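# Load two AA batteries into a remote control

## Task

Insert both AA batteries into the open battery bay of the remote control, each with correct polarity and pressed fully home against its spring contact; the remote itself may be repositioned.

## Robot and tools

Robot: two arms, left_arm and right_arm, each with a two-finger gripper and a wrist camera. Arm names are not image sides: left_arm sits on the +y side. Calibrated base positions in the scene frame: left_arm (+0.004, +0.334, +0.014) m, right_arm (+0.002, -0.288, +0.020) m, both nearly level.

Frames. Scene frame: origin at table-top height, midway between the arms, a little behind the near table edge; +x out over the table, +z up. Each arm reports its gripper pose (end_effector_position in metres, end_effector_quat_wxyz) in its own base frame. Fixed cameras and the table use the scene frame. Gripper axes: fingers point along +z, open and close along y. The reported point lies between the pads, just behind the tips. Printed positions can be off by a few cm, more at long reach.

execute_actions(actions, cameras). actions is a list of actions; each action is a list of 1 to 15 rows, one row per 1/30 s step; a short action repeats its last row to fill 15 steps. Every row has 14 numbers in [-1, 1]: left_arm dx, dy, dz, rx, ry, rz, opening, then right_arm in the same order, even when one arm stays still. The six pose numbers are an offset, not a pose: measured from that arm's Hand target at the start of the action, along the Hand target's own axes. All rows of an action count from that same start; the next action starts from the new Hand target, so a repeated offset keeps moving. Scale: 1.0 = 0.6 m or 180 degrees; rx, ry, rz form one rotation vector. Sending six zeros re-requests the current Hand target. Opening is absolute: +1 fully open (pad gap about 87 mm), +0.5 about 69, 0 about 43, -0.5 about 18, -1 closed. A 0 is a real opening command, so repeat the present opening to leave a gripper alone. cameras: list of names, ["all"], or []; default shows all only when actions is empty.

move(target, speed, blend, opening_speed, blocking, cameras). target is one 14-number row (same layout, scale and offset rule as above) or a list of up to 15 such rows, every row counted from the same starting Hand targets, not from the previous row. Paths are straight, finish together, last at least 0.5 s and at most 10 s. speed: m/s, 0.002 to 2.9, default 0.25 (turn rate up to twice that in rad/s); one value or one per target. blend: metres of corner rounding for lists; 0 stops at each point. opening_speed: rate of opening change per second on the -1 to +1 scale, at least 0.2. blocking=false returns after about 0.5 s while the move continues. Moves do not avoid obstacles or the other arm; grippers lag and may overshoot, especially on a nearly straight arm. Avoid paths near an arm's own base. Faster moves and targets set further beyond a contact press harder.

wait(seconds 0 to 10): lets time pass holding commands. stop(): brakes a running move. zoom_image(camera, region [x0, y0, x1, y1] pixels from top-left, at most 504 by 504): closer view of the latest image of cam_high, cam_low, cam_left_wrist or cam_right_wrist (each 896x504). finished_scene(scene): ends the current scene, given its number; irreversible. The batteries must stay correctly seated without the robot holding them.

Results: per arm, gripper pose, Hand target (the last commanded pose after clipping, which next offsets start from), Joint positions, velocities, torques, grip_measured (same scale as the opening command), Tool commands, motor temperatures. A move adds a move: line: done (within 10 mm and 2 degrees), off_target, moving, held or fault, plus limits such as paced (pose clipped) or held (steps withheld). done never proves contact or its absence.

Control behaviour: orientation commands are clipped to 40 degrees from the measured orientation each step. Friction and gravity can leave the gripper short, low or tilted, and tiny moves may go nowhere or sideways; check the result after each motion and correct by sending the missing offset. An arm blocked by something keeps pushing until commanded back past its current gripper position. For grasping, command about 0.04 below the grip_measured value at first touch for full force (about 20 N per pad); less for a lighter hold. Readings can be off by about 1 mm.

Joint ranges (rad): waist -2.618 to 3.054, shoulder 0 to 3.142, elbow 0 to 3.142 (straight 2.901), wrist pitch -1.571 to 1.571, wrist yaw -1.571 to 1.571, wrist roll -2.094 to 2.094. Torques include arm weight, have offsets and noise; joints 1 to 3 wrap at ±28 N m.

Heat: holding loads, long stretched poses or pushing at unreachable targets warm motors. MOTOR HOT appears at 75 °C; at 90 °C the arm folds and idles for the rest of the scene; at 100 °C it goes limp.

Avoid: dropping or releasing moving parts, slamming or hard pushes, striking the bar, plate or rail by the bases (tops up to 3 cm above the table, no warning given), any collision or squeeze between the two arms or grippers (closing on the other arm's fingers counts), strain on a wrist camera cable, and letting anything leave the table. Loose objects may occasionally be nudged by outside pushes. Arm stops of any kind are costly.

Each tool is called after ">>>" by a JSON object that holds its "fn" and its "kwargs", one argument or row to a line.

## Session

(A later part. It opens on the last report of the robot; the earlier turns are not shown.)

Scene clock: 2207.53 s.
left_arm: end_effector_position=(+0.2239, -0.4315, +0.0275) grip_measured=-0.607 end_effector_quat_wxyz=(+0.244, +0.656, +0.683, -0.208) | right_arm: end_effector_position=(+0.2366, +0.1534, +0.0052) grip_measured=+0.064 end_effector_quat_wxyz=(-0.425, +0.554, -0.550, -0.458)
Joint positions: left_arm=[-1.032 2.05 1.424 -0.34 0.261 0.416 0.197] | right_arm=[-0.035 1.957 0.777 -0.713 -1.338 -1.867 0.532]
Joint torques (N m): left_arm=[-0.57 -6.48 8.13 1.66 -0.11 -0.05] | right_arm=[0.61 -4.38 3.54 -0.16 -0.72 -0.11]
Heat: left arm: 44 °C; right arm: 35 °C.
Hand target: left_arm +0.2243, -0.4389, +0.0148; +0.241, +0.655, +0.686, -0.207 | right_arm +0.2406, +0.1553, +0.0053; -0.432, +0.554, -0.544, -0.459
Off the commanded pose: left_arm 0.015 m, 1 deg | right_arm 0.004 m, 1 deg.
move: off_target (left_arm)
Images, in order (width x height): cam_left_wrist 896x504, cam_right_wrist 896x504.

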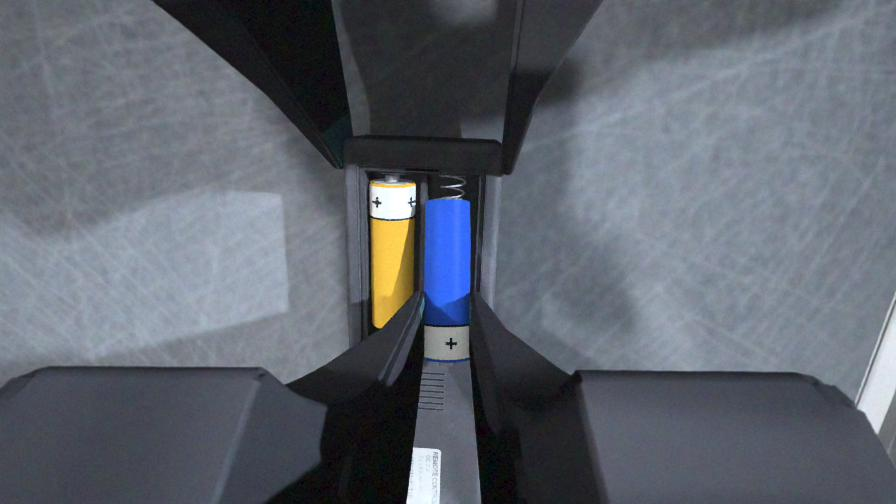

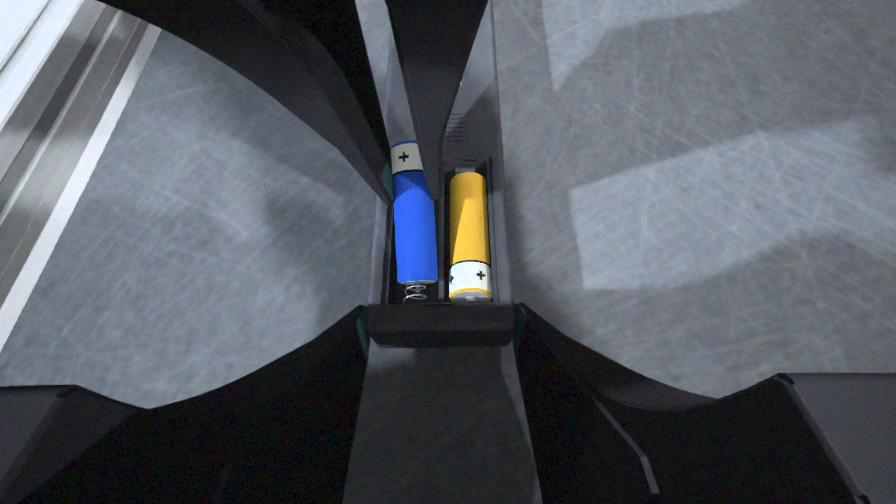

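>>> {"fn": "move", "kwargs": {
  "target": [-0.016,0,0.012,0,0,0,-0.84,0,0,0,0,0,0,-0.1],
  "speed": 0.04,
  "cameras": ["cam_left_wrist","cam_right_wrist"]
}}

>>> {"fn": "zoom_image", "kwargs": {
  "camera": "cam_right_wrist",
  "region": [350, 90, 540, 330]
}}

Scene clock: 2211.57 s.
left_arm: end_effector_position=(+0.2253, -0.4351, +0.0274) grip_measured=-0.607 end_effector_quat_wxyz=(+0.235, +0.656, +0.689, -0.199) | right_arm: end_effector_position=(+0.2380, +0.1522, +0.0053) grip_measured=+0.064 end_effector_quat_wxyz=(-0.427, +0.553, -0.551, -0.456)
Joint positions: left_arm=[-1.039 2.078 1.48 -0.39 0.243 0.408 0.197] | right_arm=[-0.04 1.957 0.778 -0.713 -1.337 -1.867 0.532]
Joint torques (N m): left_arm=[-0.91 -6.23 8.21 1.88 0.02 -0.06] | right_arm=[1.1 -4.37 3.4 -0.16 -0.73 -0.12]
Heat: left arm: 44 °C; right arm: 35 °C.
Hand target: left_arm +0.2249, -0.4510, +0.0150; +0.241, +0.655, +0.686, -0.207 | right_arm +0.2406, +0.1553, +0.0053; -0.432, +0.554, -0.544, -0.459
Off the commanded pose: left_arm 0.020 m, 1 deg | right_arm 0.004 m, 1 deg.
move: off_target (left_arm)
Images, in order (width x height): cam_left_wrist 896x504, cam_right_wrist 896x504.

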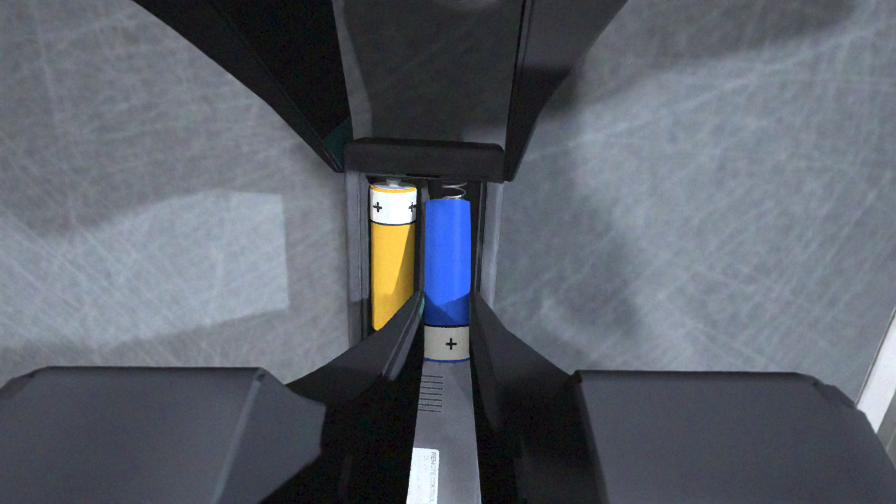

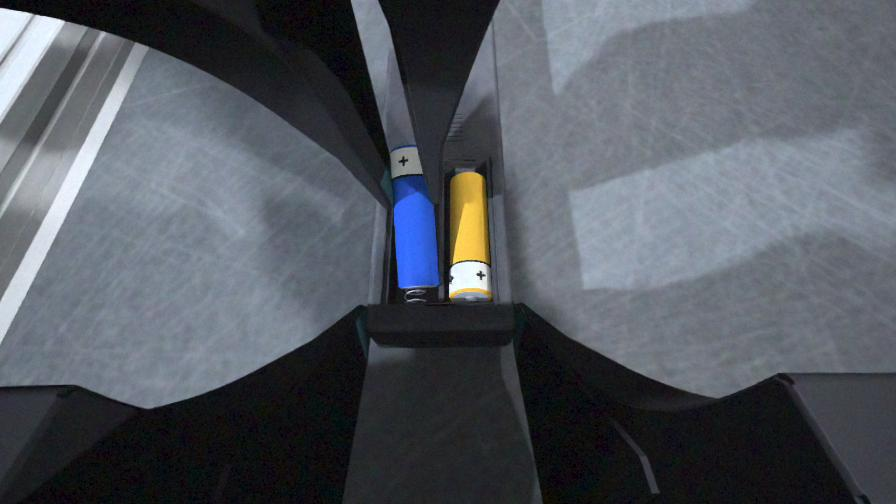

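Scaled by 2.100 from the camera's 896x504 image, which has a finer 1280x720 frame.

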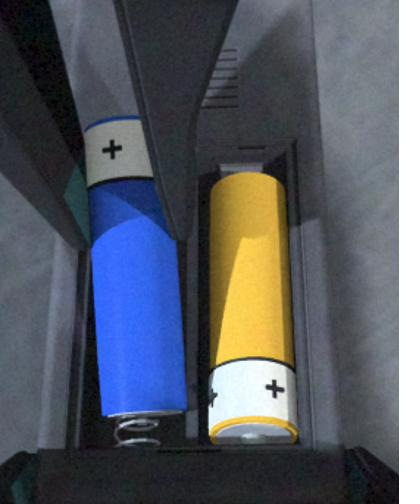

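>>> {"fn": "move", "kwargs": {
  "target": [
    [-0.014,-0.006,0.0105,0,0,0,-0.84,0,0,0,0,0,0,-0.1],
    [-0.010,-0.006,0.014,0,-0.045,0,-0.84,0,0,0,0,0,0,-0.1]
  ],
  "speed": 0.04,
  "cameras": ["cam_left_wrist","cam_right_wrist"]
}}

>>> {"fn": "zoom_image", "kwargs": {
  "camera": "cam_right_wrist",
  "region": [350, 90, 540, 330]
}}

Scene clock: 2219.53 s.
left_arm: end_effector_position=(+0.2281, -0.4399, +0.0272) grip_measured=-0.608 end_effector_quat_wxyz=(+0.273, +0.641, +0.682, -0.221) | right_arm: end_effector_position=(+0.2406, +0.1484, +0.0053) grip_measured=+0.064 end_effector_quat_wxyz=(-0.431, +0.547, -0.556, -0.454)
Joint positions: left_arm=[-1.031 2.042 1.376 -0.228 0.262 0.384 0.196] | right_arm=[-0.057 1.96 0.78 -0.715 -1.34 -1.869 0.532]
Joint torques (N m): left_arm=[-1.07 -6.15 4.68 2.7 0.43 -0.1] | right_arm=[2.74 -4.59 3.36 -0.18 -0.69 -0.13]
Heat: left arm: 43 °C; right arm: 35 °C.
Hand target: left_arm +0.2220, -0.4609, +0.0116; +0.288, +0.638, +0.667, -0.253 | right_arm +0.2406, +0.1553, +0.0053; -0.432, +0.554, -0.544, -0.459
Off the commanded pose: left_arm 0.027 m, 4 deg | right_arm 0.007 m, 2 deg.
move: off_target (left_arm)
Images, in order (width x height): cam_left_wrist 896x504, cam_right_wrist 896x504.

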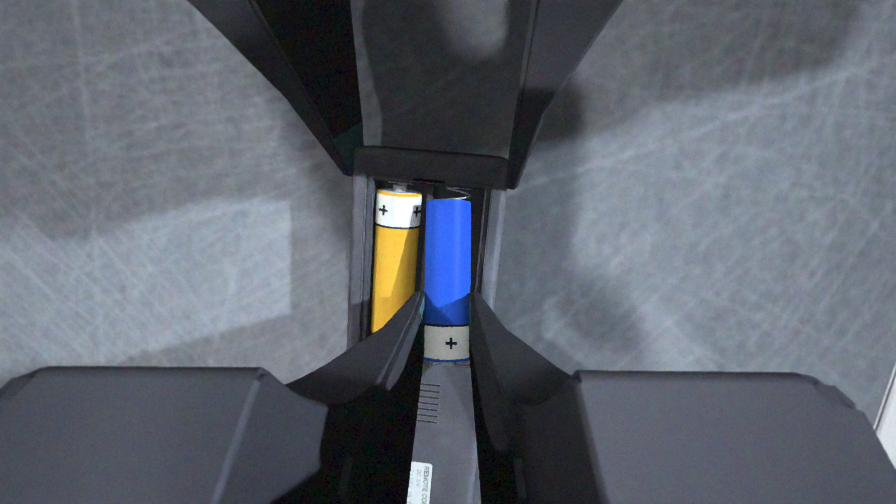

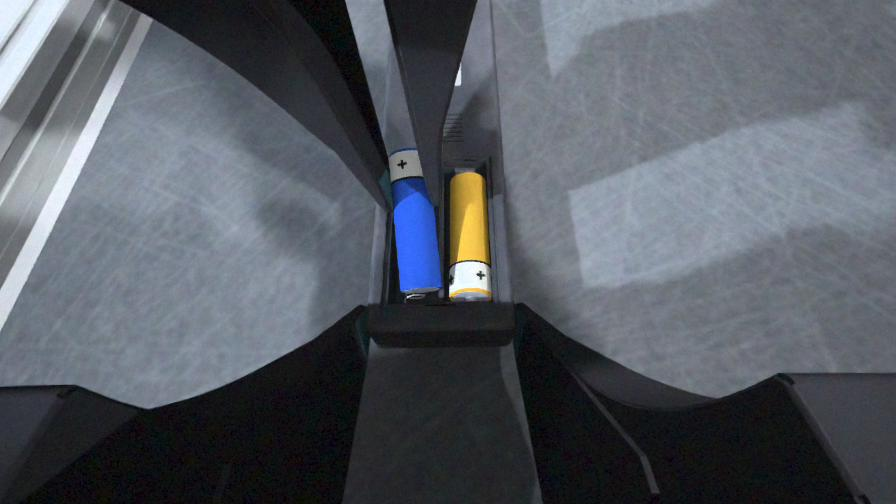

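Scaled by 2.100 from the camera's 896x504 image, which has a finer 1280x720 frame.

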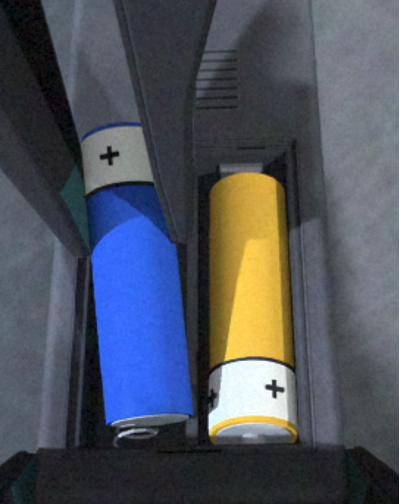

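>>> {"fn": "move", "kwargs": {
  "target": [
    [0,0,0.0,0.0203,0,0.0189,-0.84,0,0,0,0,0,0,-0.1],
    [0.0,0,0.0094,0.0203,-0.03,0.0189,-0.84,0,0,0,0,0,0,-0.1]
  ],
  "speed": 0.04,
  "cameras": ["cam_left_wrist","cam_right_wrist"]
}}

>>> {"fn": "zoom_image", "kwargs": {
  "camera": "cam_right_wrist",
  "region": [350, 90, 540, 330]
}}

Scene clock: 2233.63 s.
left_arm: end_effector_position=(+0.2289, -0.4416, +0.0275) grip_measured=-0.608 end_effector_quat_wxyz=(+0.287, +0.650, +0.649, -0.272) | right_arm: end_effector_position=(+0.2411, +0.1480, +0.0051) grip_measured=+0.064 end_effector_quat_wxyz=(-0.430, +0.549, -0.556, -0.453)
Joint positions: left_arm=[-0.989 2.03 1.308 -0.116 0.393 0.43 0.196] | right_arm=[-0.057 1.96 0.783 -0.719 -1.336 -1.871 0.532]
Joint torques (N m): left_arm=[-1.95 -4.51 4.83 2.97 0.3 0.03] | right_arm=[2.71 -4.57 3.08 -0.15 -0.74 -0.12]
Motor temperatures (°C): left_arm=[24 42 38 43 23 23 24] | right_arm=[25 35 30 25 27 25 26]
Heat: left arm: 43 °C; right arm: 35 °C.
Hand target: left_arm +0.2223, -0.4649, +0.0076; +0.306, +0.654, +0.625, -0.295 | right_arm +0.2406, +0.1553, +0.0053; -0.432, +0.554, -0.544, -0.459
Off the commanded pose: left_arm 0.031 m, 4 deg | right_arm 0.007 m, 2 deg.
move: off_target (left_arm)
Images, in order (width x height): cam_left_wrist 896x504, cam_right_wrist 896x504.

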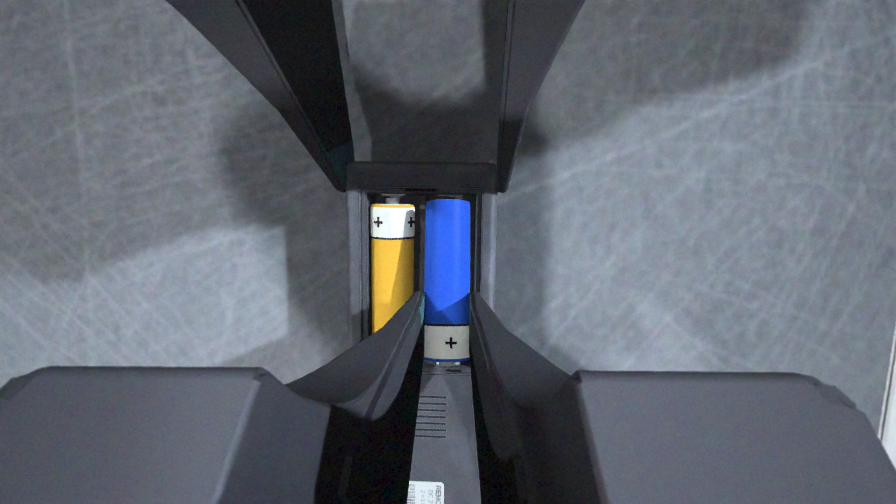

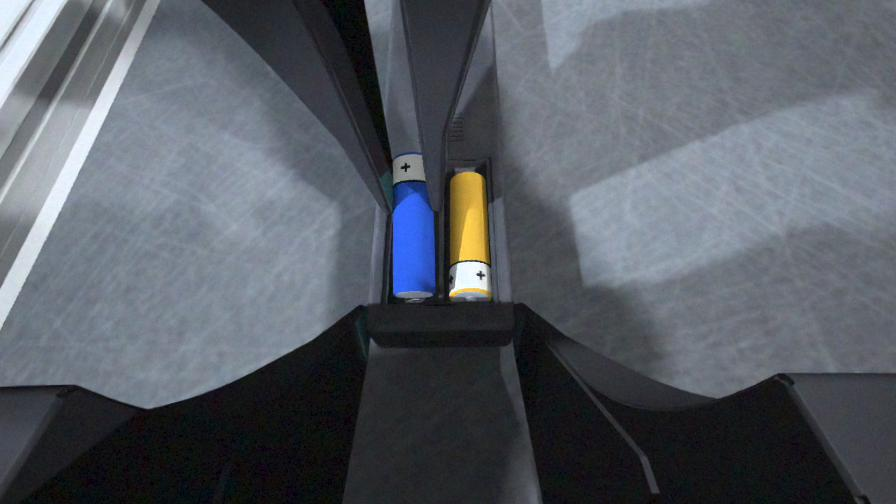

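Scaled by 2.100 from the camera's 896x504 image, which has a finer 1280x720 frame.

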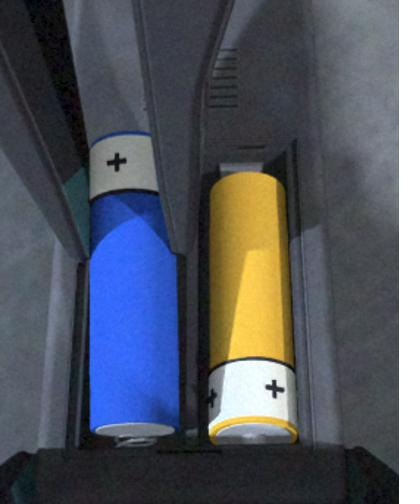

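>>> {"fn": "move", "kwargs": {
  "target": [0.0,0,0.0094,0.0,-0.04,0.0,-0.84,0,0,0,0,0,0,-0.1],
  "speed": 0.04,
  "cameras": ["cam_left_wrist","cam_right_wrist"]
}}

>>> {"fn": "zoom_image", "kwargs": {
  "camera": "cam_right_wrist",
  "region": [350, 90, 540, 330]
}}

>>> {"fn": "zoom_image", "kwargs": {
  "camera": "cam_left_wrist",
  "region": [340, 150, 510, 400]
}}

Scene clock: 2249.60 s.
left_arm: end_effector_position=(+0.2331, -0.4462, +0.0284) grip_measured=-0.608 end_effector_quat_wxyz=(+0.335, +0.626, +0.628, -0.319) | right_arm: end_effector_position=(+0.2445, +0.1429, +0.0051) grip_measured=+0.064 end_effector_quat_wxyz=(-0.429, +0.549, -0.561, -0.447)
Joint positions: left_arm=[-0.958 2.013 1.177 0.139 0.472 0.385 0.196] | right_arm=[-0.073 1.96 0.795 -0.736 -1.323 -1.879 0.532]
Joint torques (N m): left_arm=[-3.06 -2.48 5.55 2.97 0.16 0.07] | right_arm=[4.18 -4.45 2.39 -0.08 -0.89 -0.14]
Heat: left arm: 47 °C; right arm: 36 °C.
Hand target: left_arm +0.2222, -0.4693, +0.0040; +0.345, +0.635, +0.605, -0.336 | right_arm +0.2405, +0.1553, +0.0052; -0.432, +0.554, -0.544, -0.459
Off the commanded pose: left_arm 0.035 m, 4 deg | right_arm 0.013 m, 2 deg.
move: off_target (left_arm, right_arm)
Images, in order (width x height): cam_left_wrist 896x504, cam_right_wrist 896x504.

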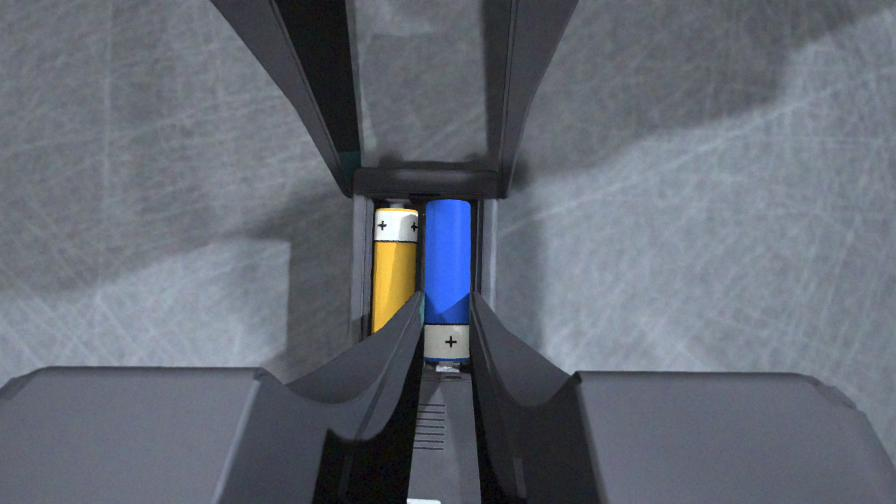

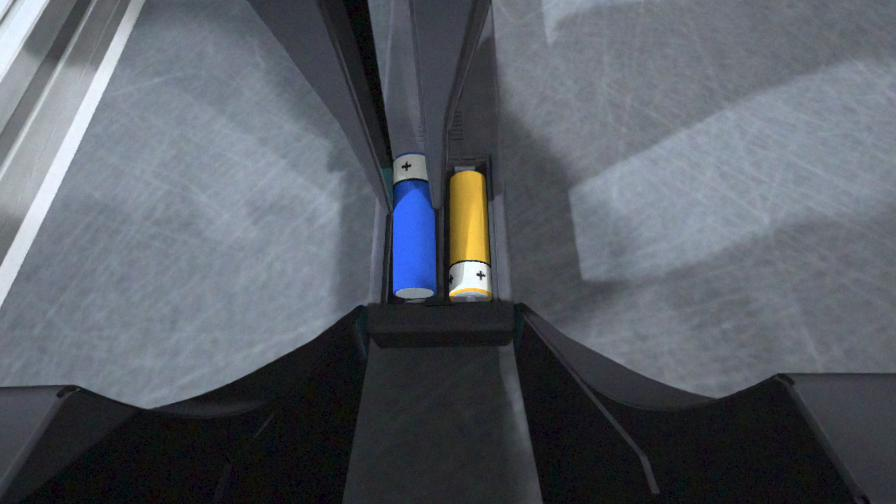

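Scaled by 2.100 from the camera's 896x504 image, which has a finer 1280x720 frame.

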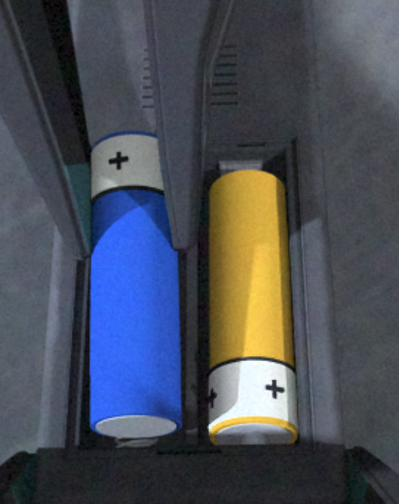

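Scaled by 2.016 from the camera's 896x504 image, which has a finer 1280x720 frame.

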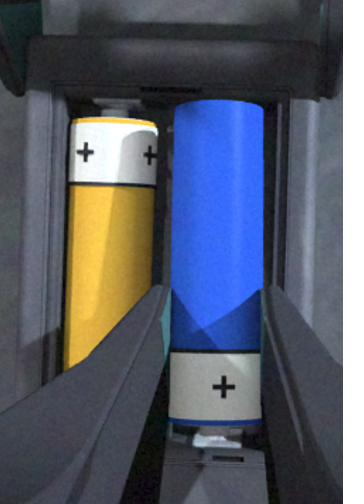

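>>> {"fn": "wait", "kwargs": {
  "seconds": 0.2,
  "cameras": ["all"]
}}

>>> {"fn": "zoom_image", "kwargs": {
  "camera": "cam_left_wrist",
  "region": [340, 150, 510, 400]
}}

>>> {"fn": "zoom_image", "kwargs": {
  "camera": "cam_right_wrist",
  "region": [350, 90, 540, 330]
}}

Scene clock: 2288.33 s.
left_arm: end_effector_position=(+0.2331, -0.4462, +0.0284) grip_measured=-0.608 end_effector_quat_wxyz=(+0.335, +0.626, +0.628, -0.319) | right_arm: end_effector_position=(+0.2445, +0.1429, +0.0051) grip_measured=+0.064 end_effector_quat_wxyz=(-0.429, +0.549, -0.561, -0.447)
Joint positions: left_arm=[-0.958 2.013 1.177 0.139 0.472 0.385 0.196] | right_arm=[-0.073 1.96 0.795 -0.736 -1.323 -1.879 0.532]
Joint torques (N m): left_arm=[-3.08 -2.52 5.53 2.97 0.17 0.06] | right_arm=[4.18 -4.45 2.39 -0.08 -0.89 -0.13]
Motor temperatures (°C): left_arm=[25 38 36 51 23 23 24] | right_arm=[26 36 29 25 27 25 26]
Heat: left arm: 51 °C; right arm: 36 °C.
Hand target: left_arm +0.2222, -0.4693, +0.0040; +0.345, +0.634, +0.605, -0.336 | right_arm +0.2405, +0.1553, +0.0052; -0.432, +0.554, -0.544, -0.459
Tool commands: left_gripper/opening=-0.84 right_gripper/opening=-0.1
Off the commanded pose: left_arm 0.035 m, 4 deg | right_arm 0.013 m, 2 deg.
wait: 0.20 s; at rest from the start

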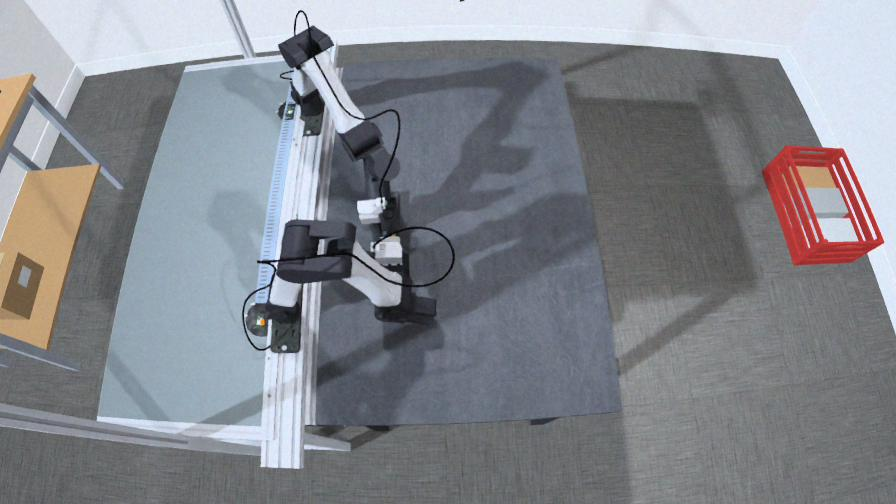

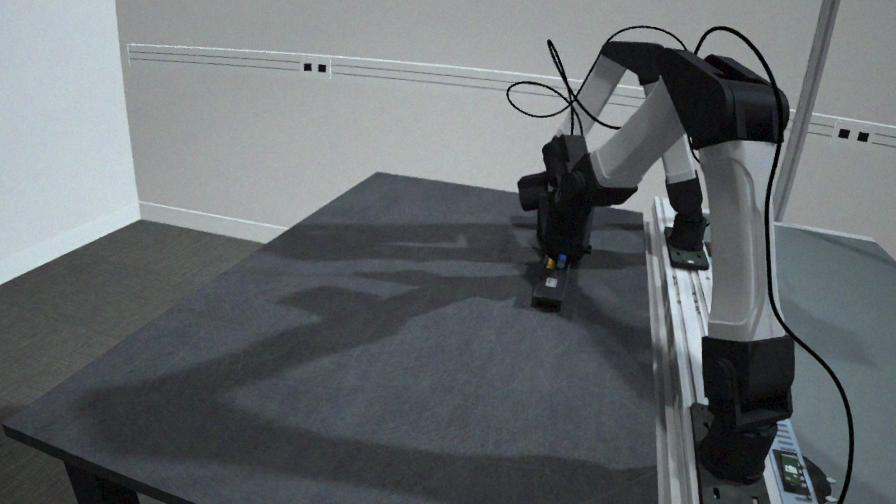

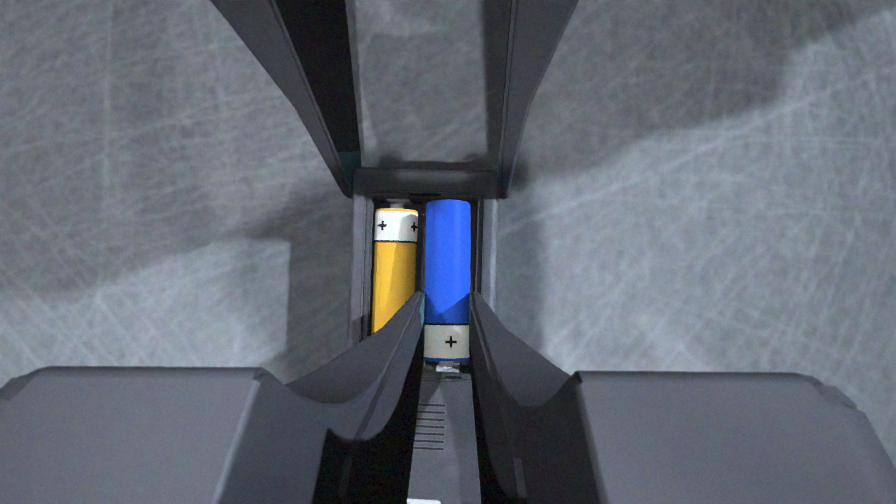

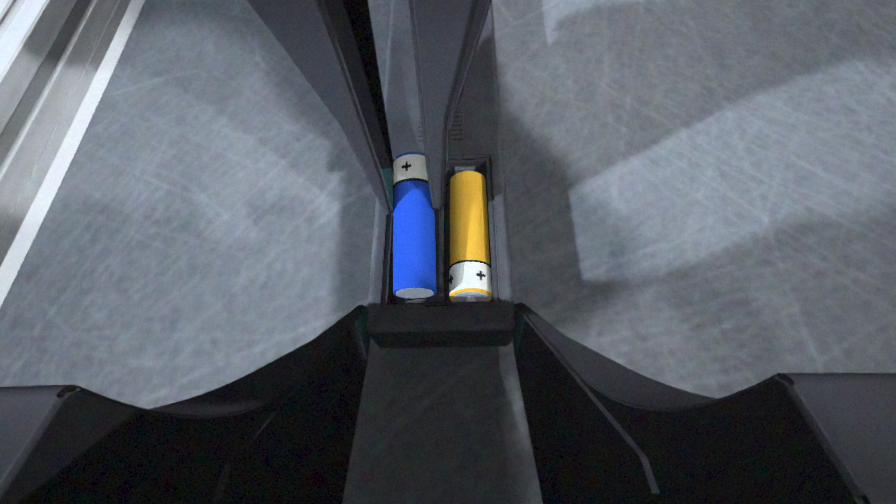

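Scaled by 2.016 from the camera's 896x504 image, which has a finer 1280x720 frame.

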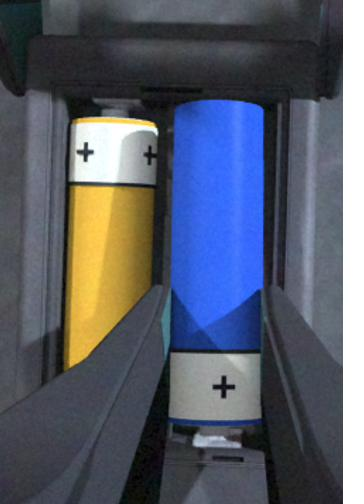

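Scaled by 2.100 from the camera's 896x504 image, which has a finer 1280x720 frame.

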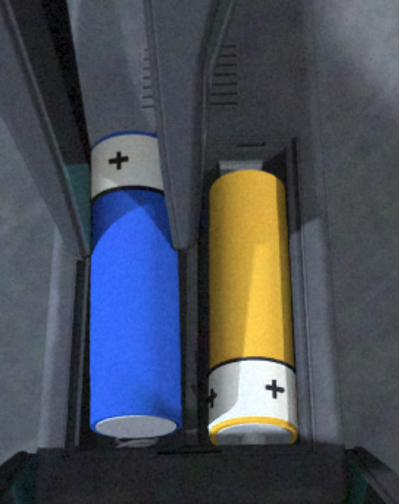

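>>> {"fn": "move", "kwargs": {
  "target": [0.0107,0,-0.0169,0,0,0,-0.84,0,0,0,0,0,0,-0.1],
  "speed": 0.04,
  "cameras": ["cam_left_wrist","cam_right_wrist"]
}}

>>> {"fn": "zoom_image", "kwargs": {
  "camera": "cam_left_wrist",
  "region": [340, 150, 510, 400]
}}

>>> {"fn": "zoom_image", "kwargs": {
  "camera": "cam_right_wrist",
  "region": [350, 90, 540, 330]
}}

Scene clock: 2325.03 s.
left_arm: end_effector_position=(+0.2333, -0.4451, +0.0282) grip_measured=-0.608 end_effector_quat_wxyz=(+0.346, +0.623, +0.618, -0.331) | right_arm: end_effector_position=(+0.2445, +0.1429, +0.0051) grip_measured=+0.064 end_effector_quat_wxyz=(-0.429, +0.549, -0.561, -0.447)
Joint positions: left_arm=[-0.947 2.009 1.138 0.207 0.5 0.385 0.196] | right_arm=[-0.073 1.96 0.795 -0.736 -1.323 -1.879 0.532]
Joint torques (N m): left_arm=[-2.47 -3.99 5.08 2.48 -0.02 0.15] | right_arm=[4.18 -4.46 2.39 -0.08 -0.89 -0.14]
Heat: left arm: 54 °C; right arm: 36 °C.
Hand target: left_arm +0.2227, -0.4573, +0.0042; +0.345, +0.634, +0.605, -0.336 | right_arm +0.2405, +0.1553, +0.0052; -0.432, +0.554, -0.544, -0.459
Off the commanded pose: left_arm 0.029 m, 2 deg | right_arm 0.013 m, 2 deg.
move: off_target (left_arm, right_arm)
Images, in order (width x height): cam_left_wrist 896x504, cam_right_wrist 896x504.

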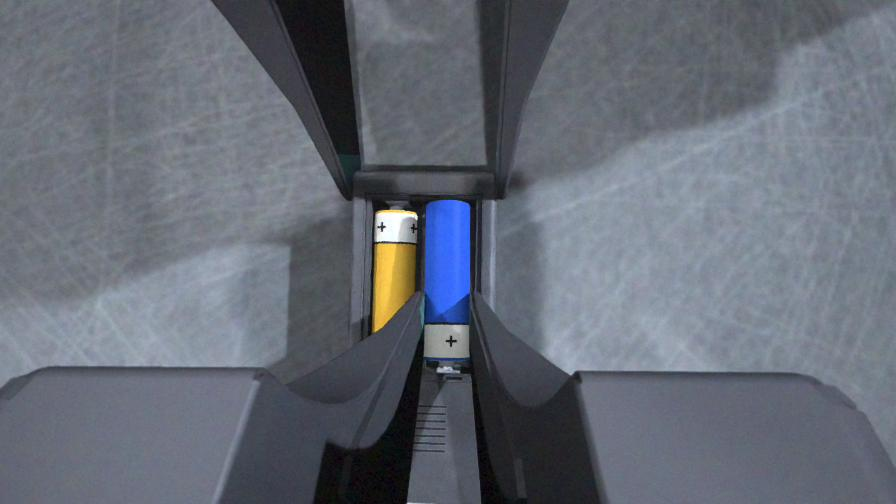

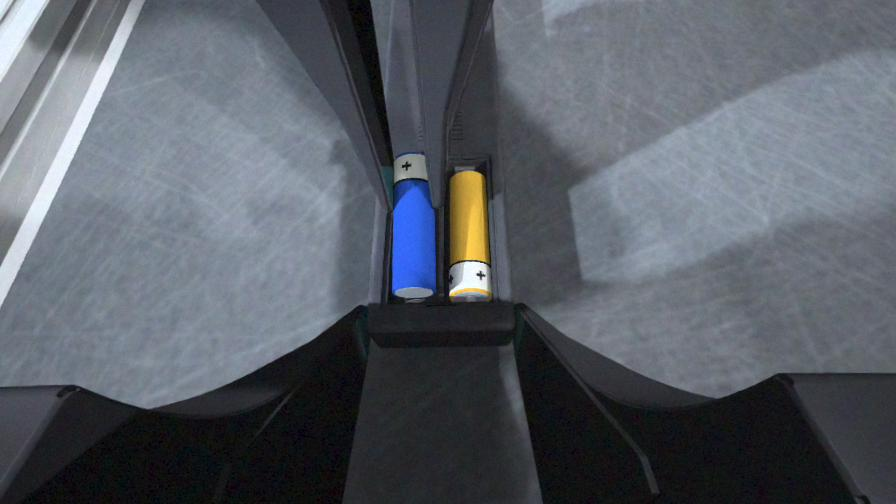

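Scaled by 2.016 from the camera's 896x504 image, which has a finer 1280x720 frame.

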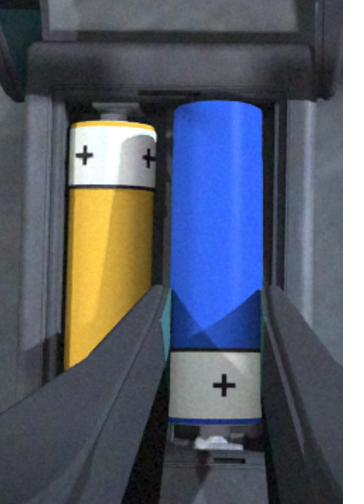

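Scaled by 2.100 from the camera's 896x504 image, which has a finer 1280x720 frame.

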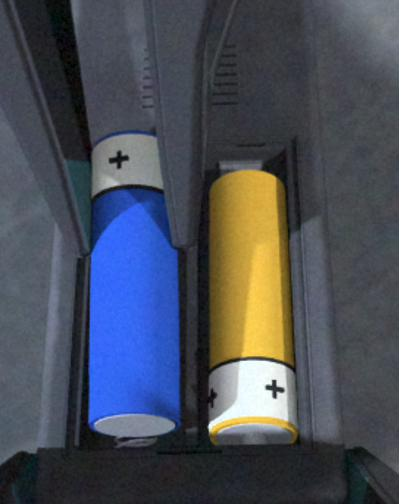

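>>> {"fn": "zoom_image", "kwargs": {
  "camera": "cam_right_wrist",
  "region": [375, 240, 515, 320]
}}

>>> {"fn": "zoom_image", "kwargs": {
  "camera": "cam_left_wrist",
  "region": [345, 160, 505, 260]
}}

>>> {"fn": "zoom_image", "kwargs": {
  "camera": "cam_left_wrist",
  "region": [405, 310, 490, 395]
}}

>>> {"fn": "zoom_image", "kwargs": {
  "camera": "cam_low",
  "region": [520, 235, 600, 315]
}}

Scaled by 3.600 from the camera's 896x504 image, which has a finer 1280x720 frame.

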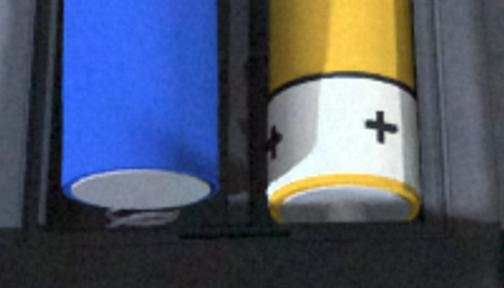

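Scaled by 3.150 from the camera's 896x504 image, which has a finer 1280x720 frame.

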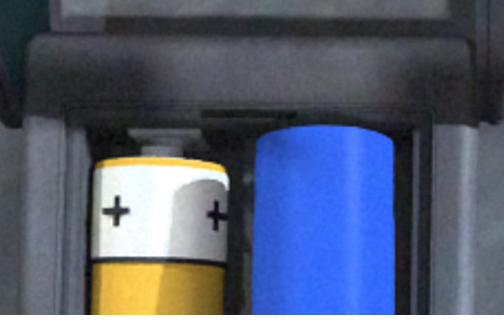

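Scaled by 5.929 from the camera's 896x504 image, which has a finer 1280x720 frame.

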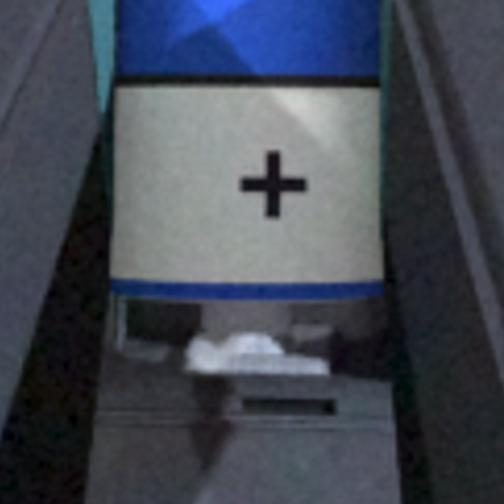

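This scene's latest camera images include none from cam_low. They are from: cam_left_wrist, cam_right_wrist. cam_low's image comes with the result of a call that names it in "cameras".

>>> {"fn": "move", "kwargs": {
  "target": [0,0,0,0,0,0,-0.61,0,0,0,0,0,0,-0.1],
  "opening_speed": 0.3,
  "cameras": ["cam_left_wrist","cam_right_wrist","cam_low"]
}}

>>> {"fn": "zoom_image", "kwargs": {
  "camera": "cam_left_wrist",
  "region": [340, 150, 510, 400]
}}

>>> {"fn": "zoom_image", "kwargs": {
  "camera": "cam_low",
  "region": [520, 235, 600, 315]
}}

Scene clock: 2355.47 s.
left_arm: end_effector_position=(+0.2333, -0.4451, +0.0283) grip_measured=-0.605 end_effector_quat_wxyz=(+0.346, +0.624, +0.618, -0.332) | right_arm: end_effector_position=(+0.2445, +0.1429, +0.0051) grip_measured=+0.064 end_effector_quat_wxyz=(-0.429, +0.549, -0.561, -0.447)
Joint positions: left_arm=[-0.947 2.009 1.138 0.208 0.5 0.385 0.197] | right_arm=[-0.073 1.96 0.795 -0.736 -1.323 -1.879 0.532]
Joint torques (N m): left_arm=[-2.5 -4.05 5.19 2.53 0 0.14] | right_arm=[4.18 -4.45 2.39 -0.08 -0.89 -0.14]
Heat: left arm: 52 °C; right arm: 36 °C.
Hand target: left_arm +0.2227, -0.4573, +0.0042; +0.345, +0.634, +0.605, -0.336 | right_arm +0.2405, +0.1553, +0.0052; -0.432, +0.554, -0.544, -0.459
Off the commanded pose: left_arm 0.029 m, 2 deg | right_arm 0.013 m, 2 deg.
move: off_target (left_arm, right_arm)
Images, in order (width x height): cam_low 896x504, cam_left_wrist 896x504, cam_right_wrist 896x504.

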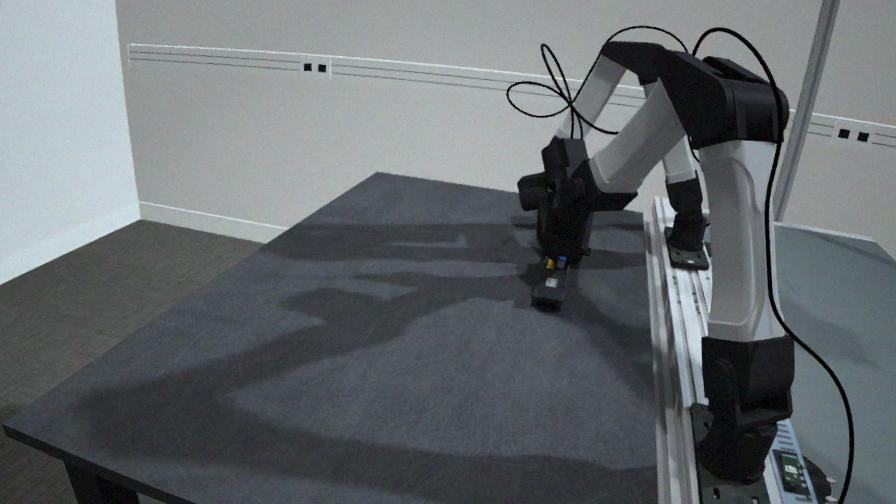

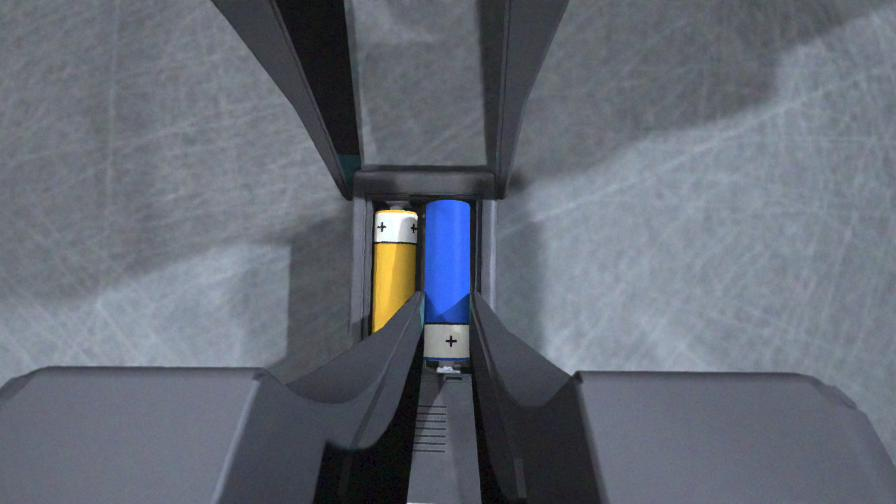

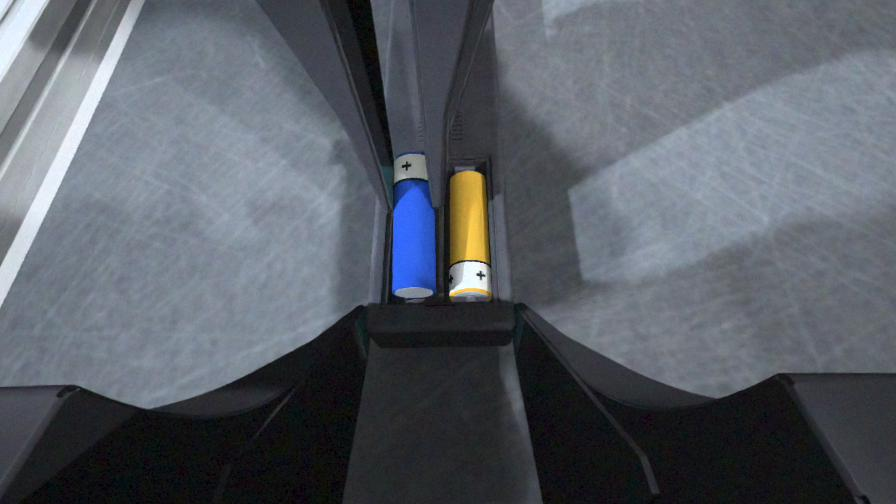

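Scaled by 2.016 from the camera's 896x504 image, which has a finer 1280x720 frame.

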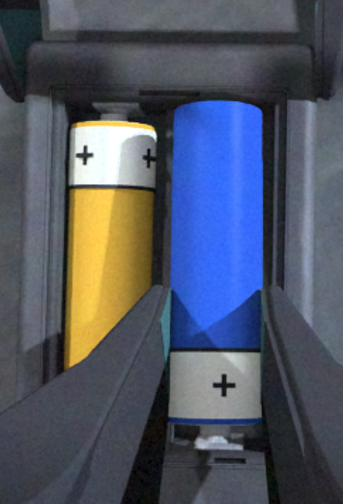

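Scaled by 6.300 from the camera's 896x504 image, which has a finer 1280x720 frame.

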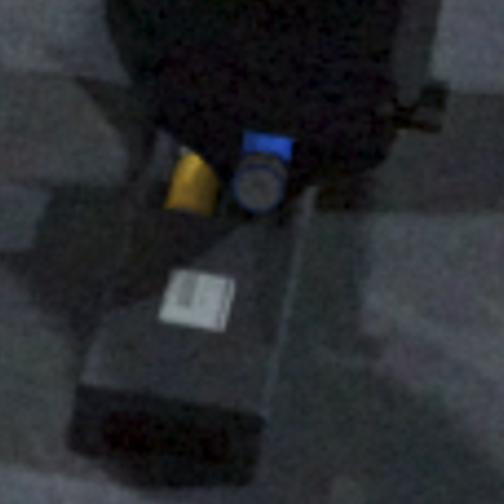

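>>> {"fn": "move", "kwargs": {
  "target": [0,0,-0.0495,0,0.033,0,-0.84,0,0,0,0,0,0,-0.1],
  "speed": 0.04,
  "cameras": ["cam_left_wrist","cam_right_wrist","cam_low"]
}}

>>> {"fn": "zoom_image", "kwargs": {
  "camera": "cam_right_wrist",
  "region": [350, 90, 540, 330]
}}

>>> {"fn": "zoom_image", "kwargs": {
  "camera": "cam_low",
  "region": [520, 235, 600, 315]
}}

>>> {"fn": "zoom_image", "kwargs": {
  "camera": "cam_left_wrist",
  "region": [340, 150, 510, 400]
}}

Scene clock: 2393.77 s.
left_arm: end_effector_position=(+0.2315, -0.4402, +0.0276) grip_measured=-0.607 end_effector_quat_wxyz=(+0.339, +0.642, +0.613, -0.313) | right_arm: end_effector_position=(+0.2421, +0.1489, +0.0055) grip_measured=+0.064 end_effector_quat_wxyz=(-0.426, +0.555, -0.554, -0.451)
Joint positions: left_arm=[-0.955 1.996 1.149 0.144 0.48 0.437 0.197] | right_arm=[-0.05 1.96 0.795 -0.732 -1.327 -1.879 0.532]
Joint torques (N m): left_arm=[-0.64 -10.24 6.71 0.97 -0.12 0.19] | right_arm=[2.02 -4.53 2.33 -0.05 -0.85 -0.07]
Heat: left arm: 52 °C; right arm: 36 °C.
Hand target: left_arm +0.2229, -0.4323, +0.0201; +0.313, +0.651, +0.622, -0.302 | right_arm +0.2406, +0.1553, +0.0053; -0.432, +0.554, -0.544, -0.459
Off the commanded pose: left_arm 0.014 m, 4 deg | right_arm 0.007 m, 2 deg.
move: off_target (left_arm)
Images, in order (width x height): cam_low 896x504, cam_left_wrist 896x504, cam_right_wrist 896x504.

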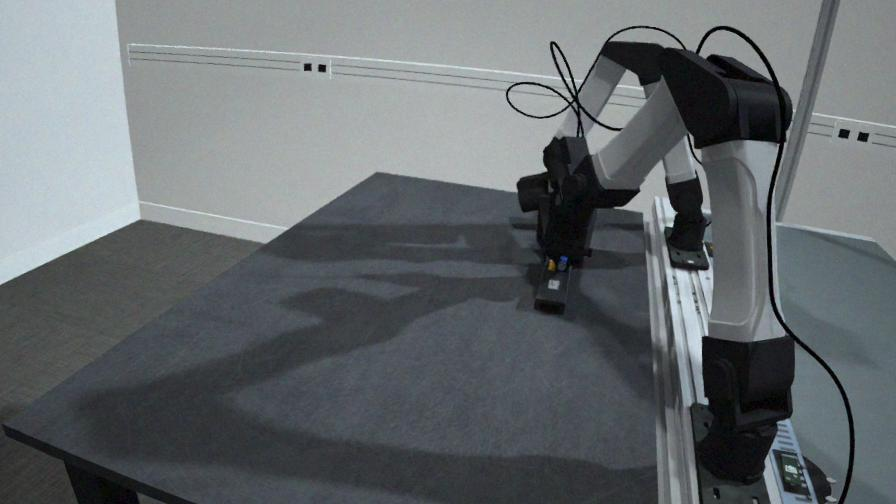

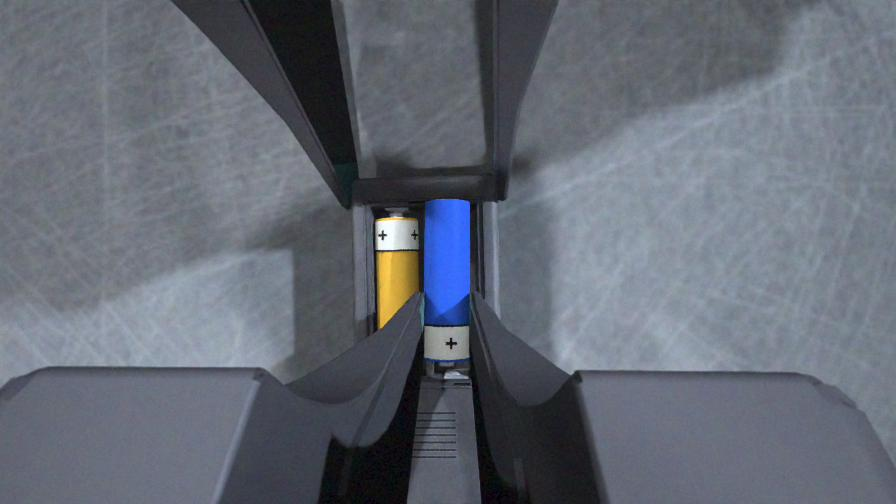

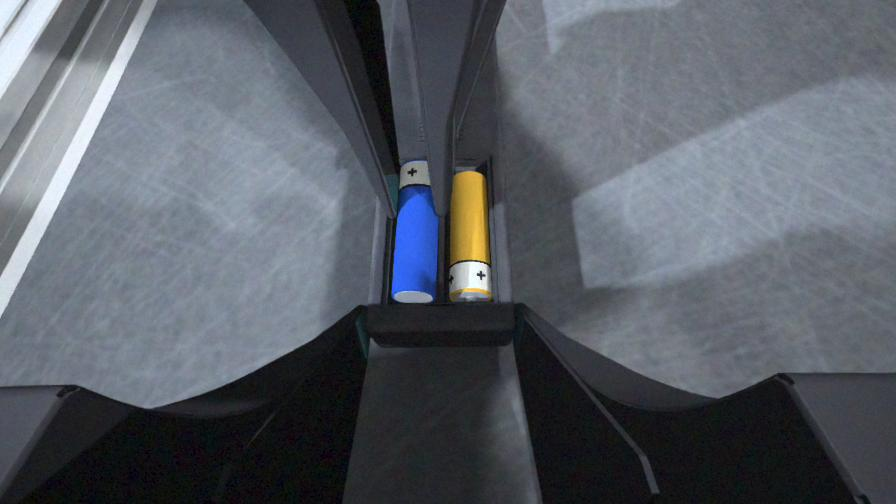

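Scaled by 2.100 from the camera's 896x504 image, which has a finer 1280x720 frame.

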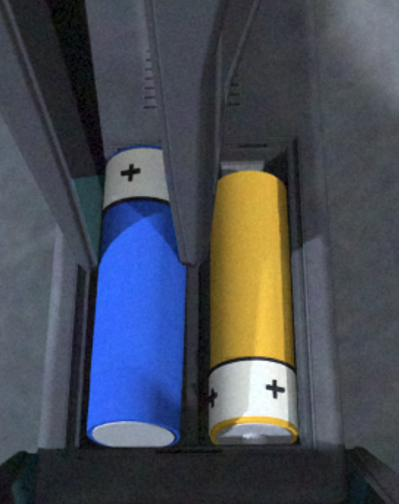

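Scaled by 6.300 from the camera's 896x504 image, which has a finer 1280x720 frame.

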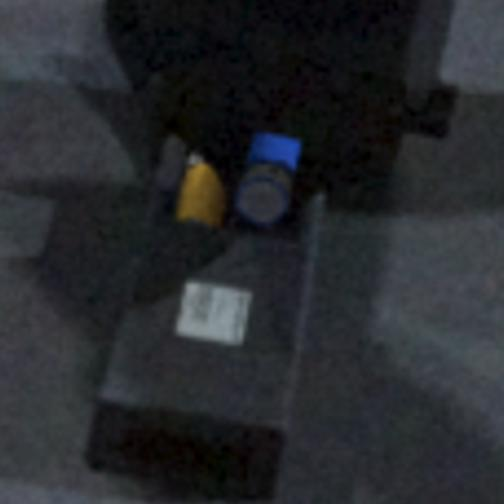

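Scaled by 2.016 from the camera's 896x504 image, which has a finer 1280x720 frame.

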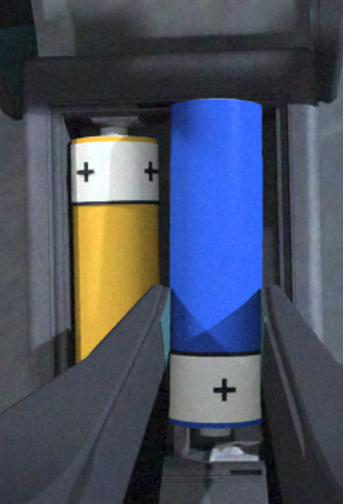

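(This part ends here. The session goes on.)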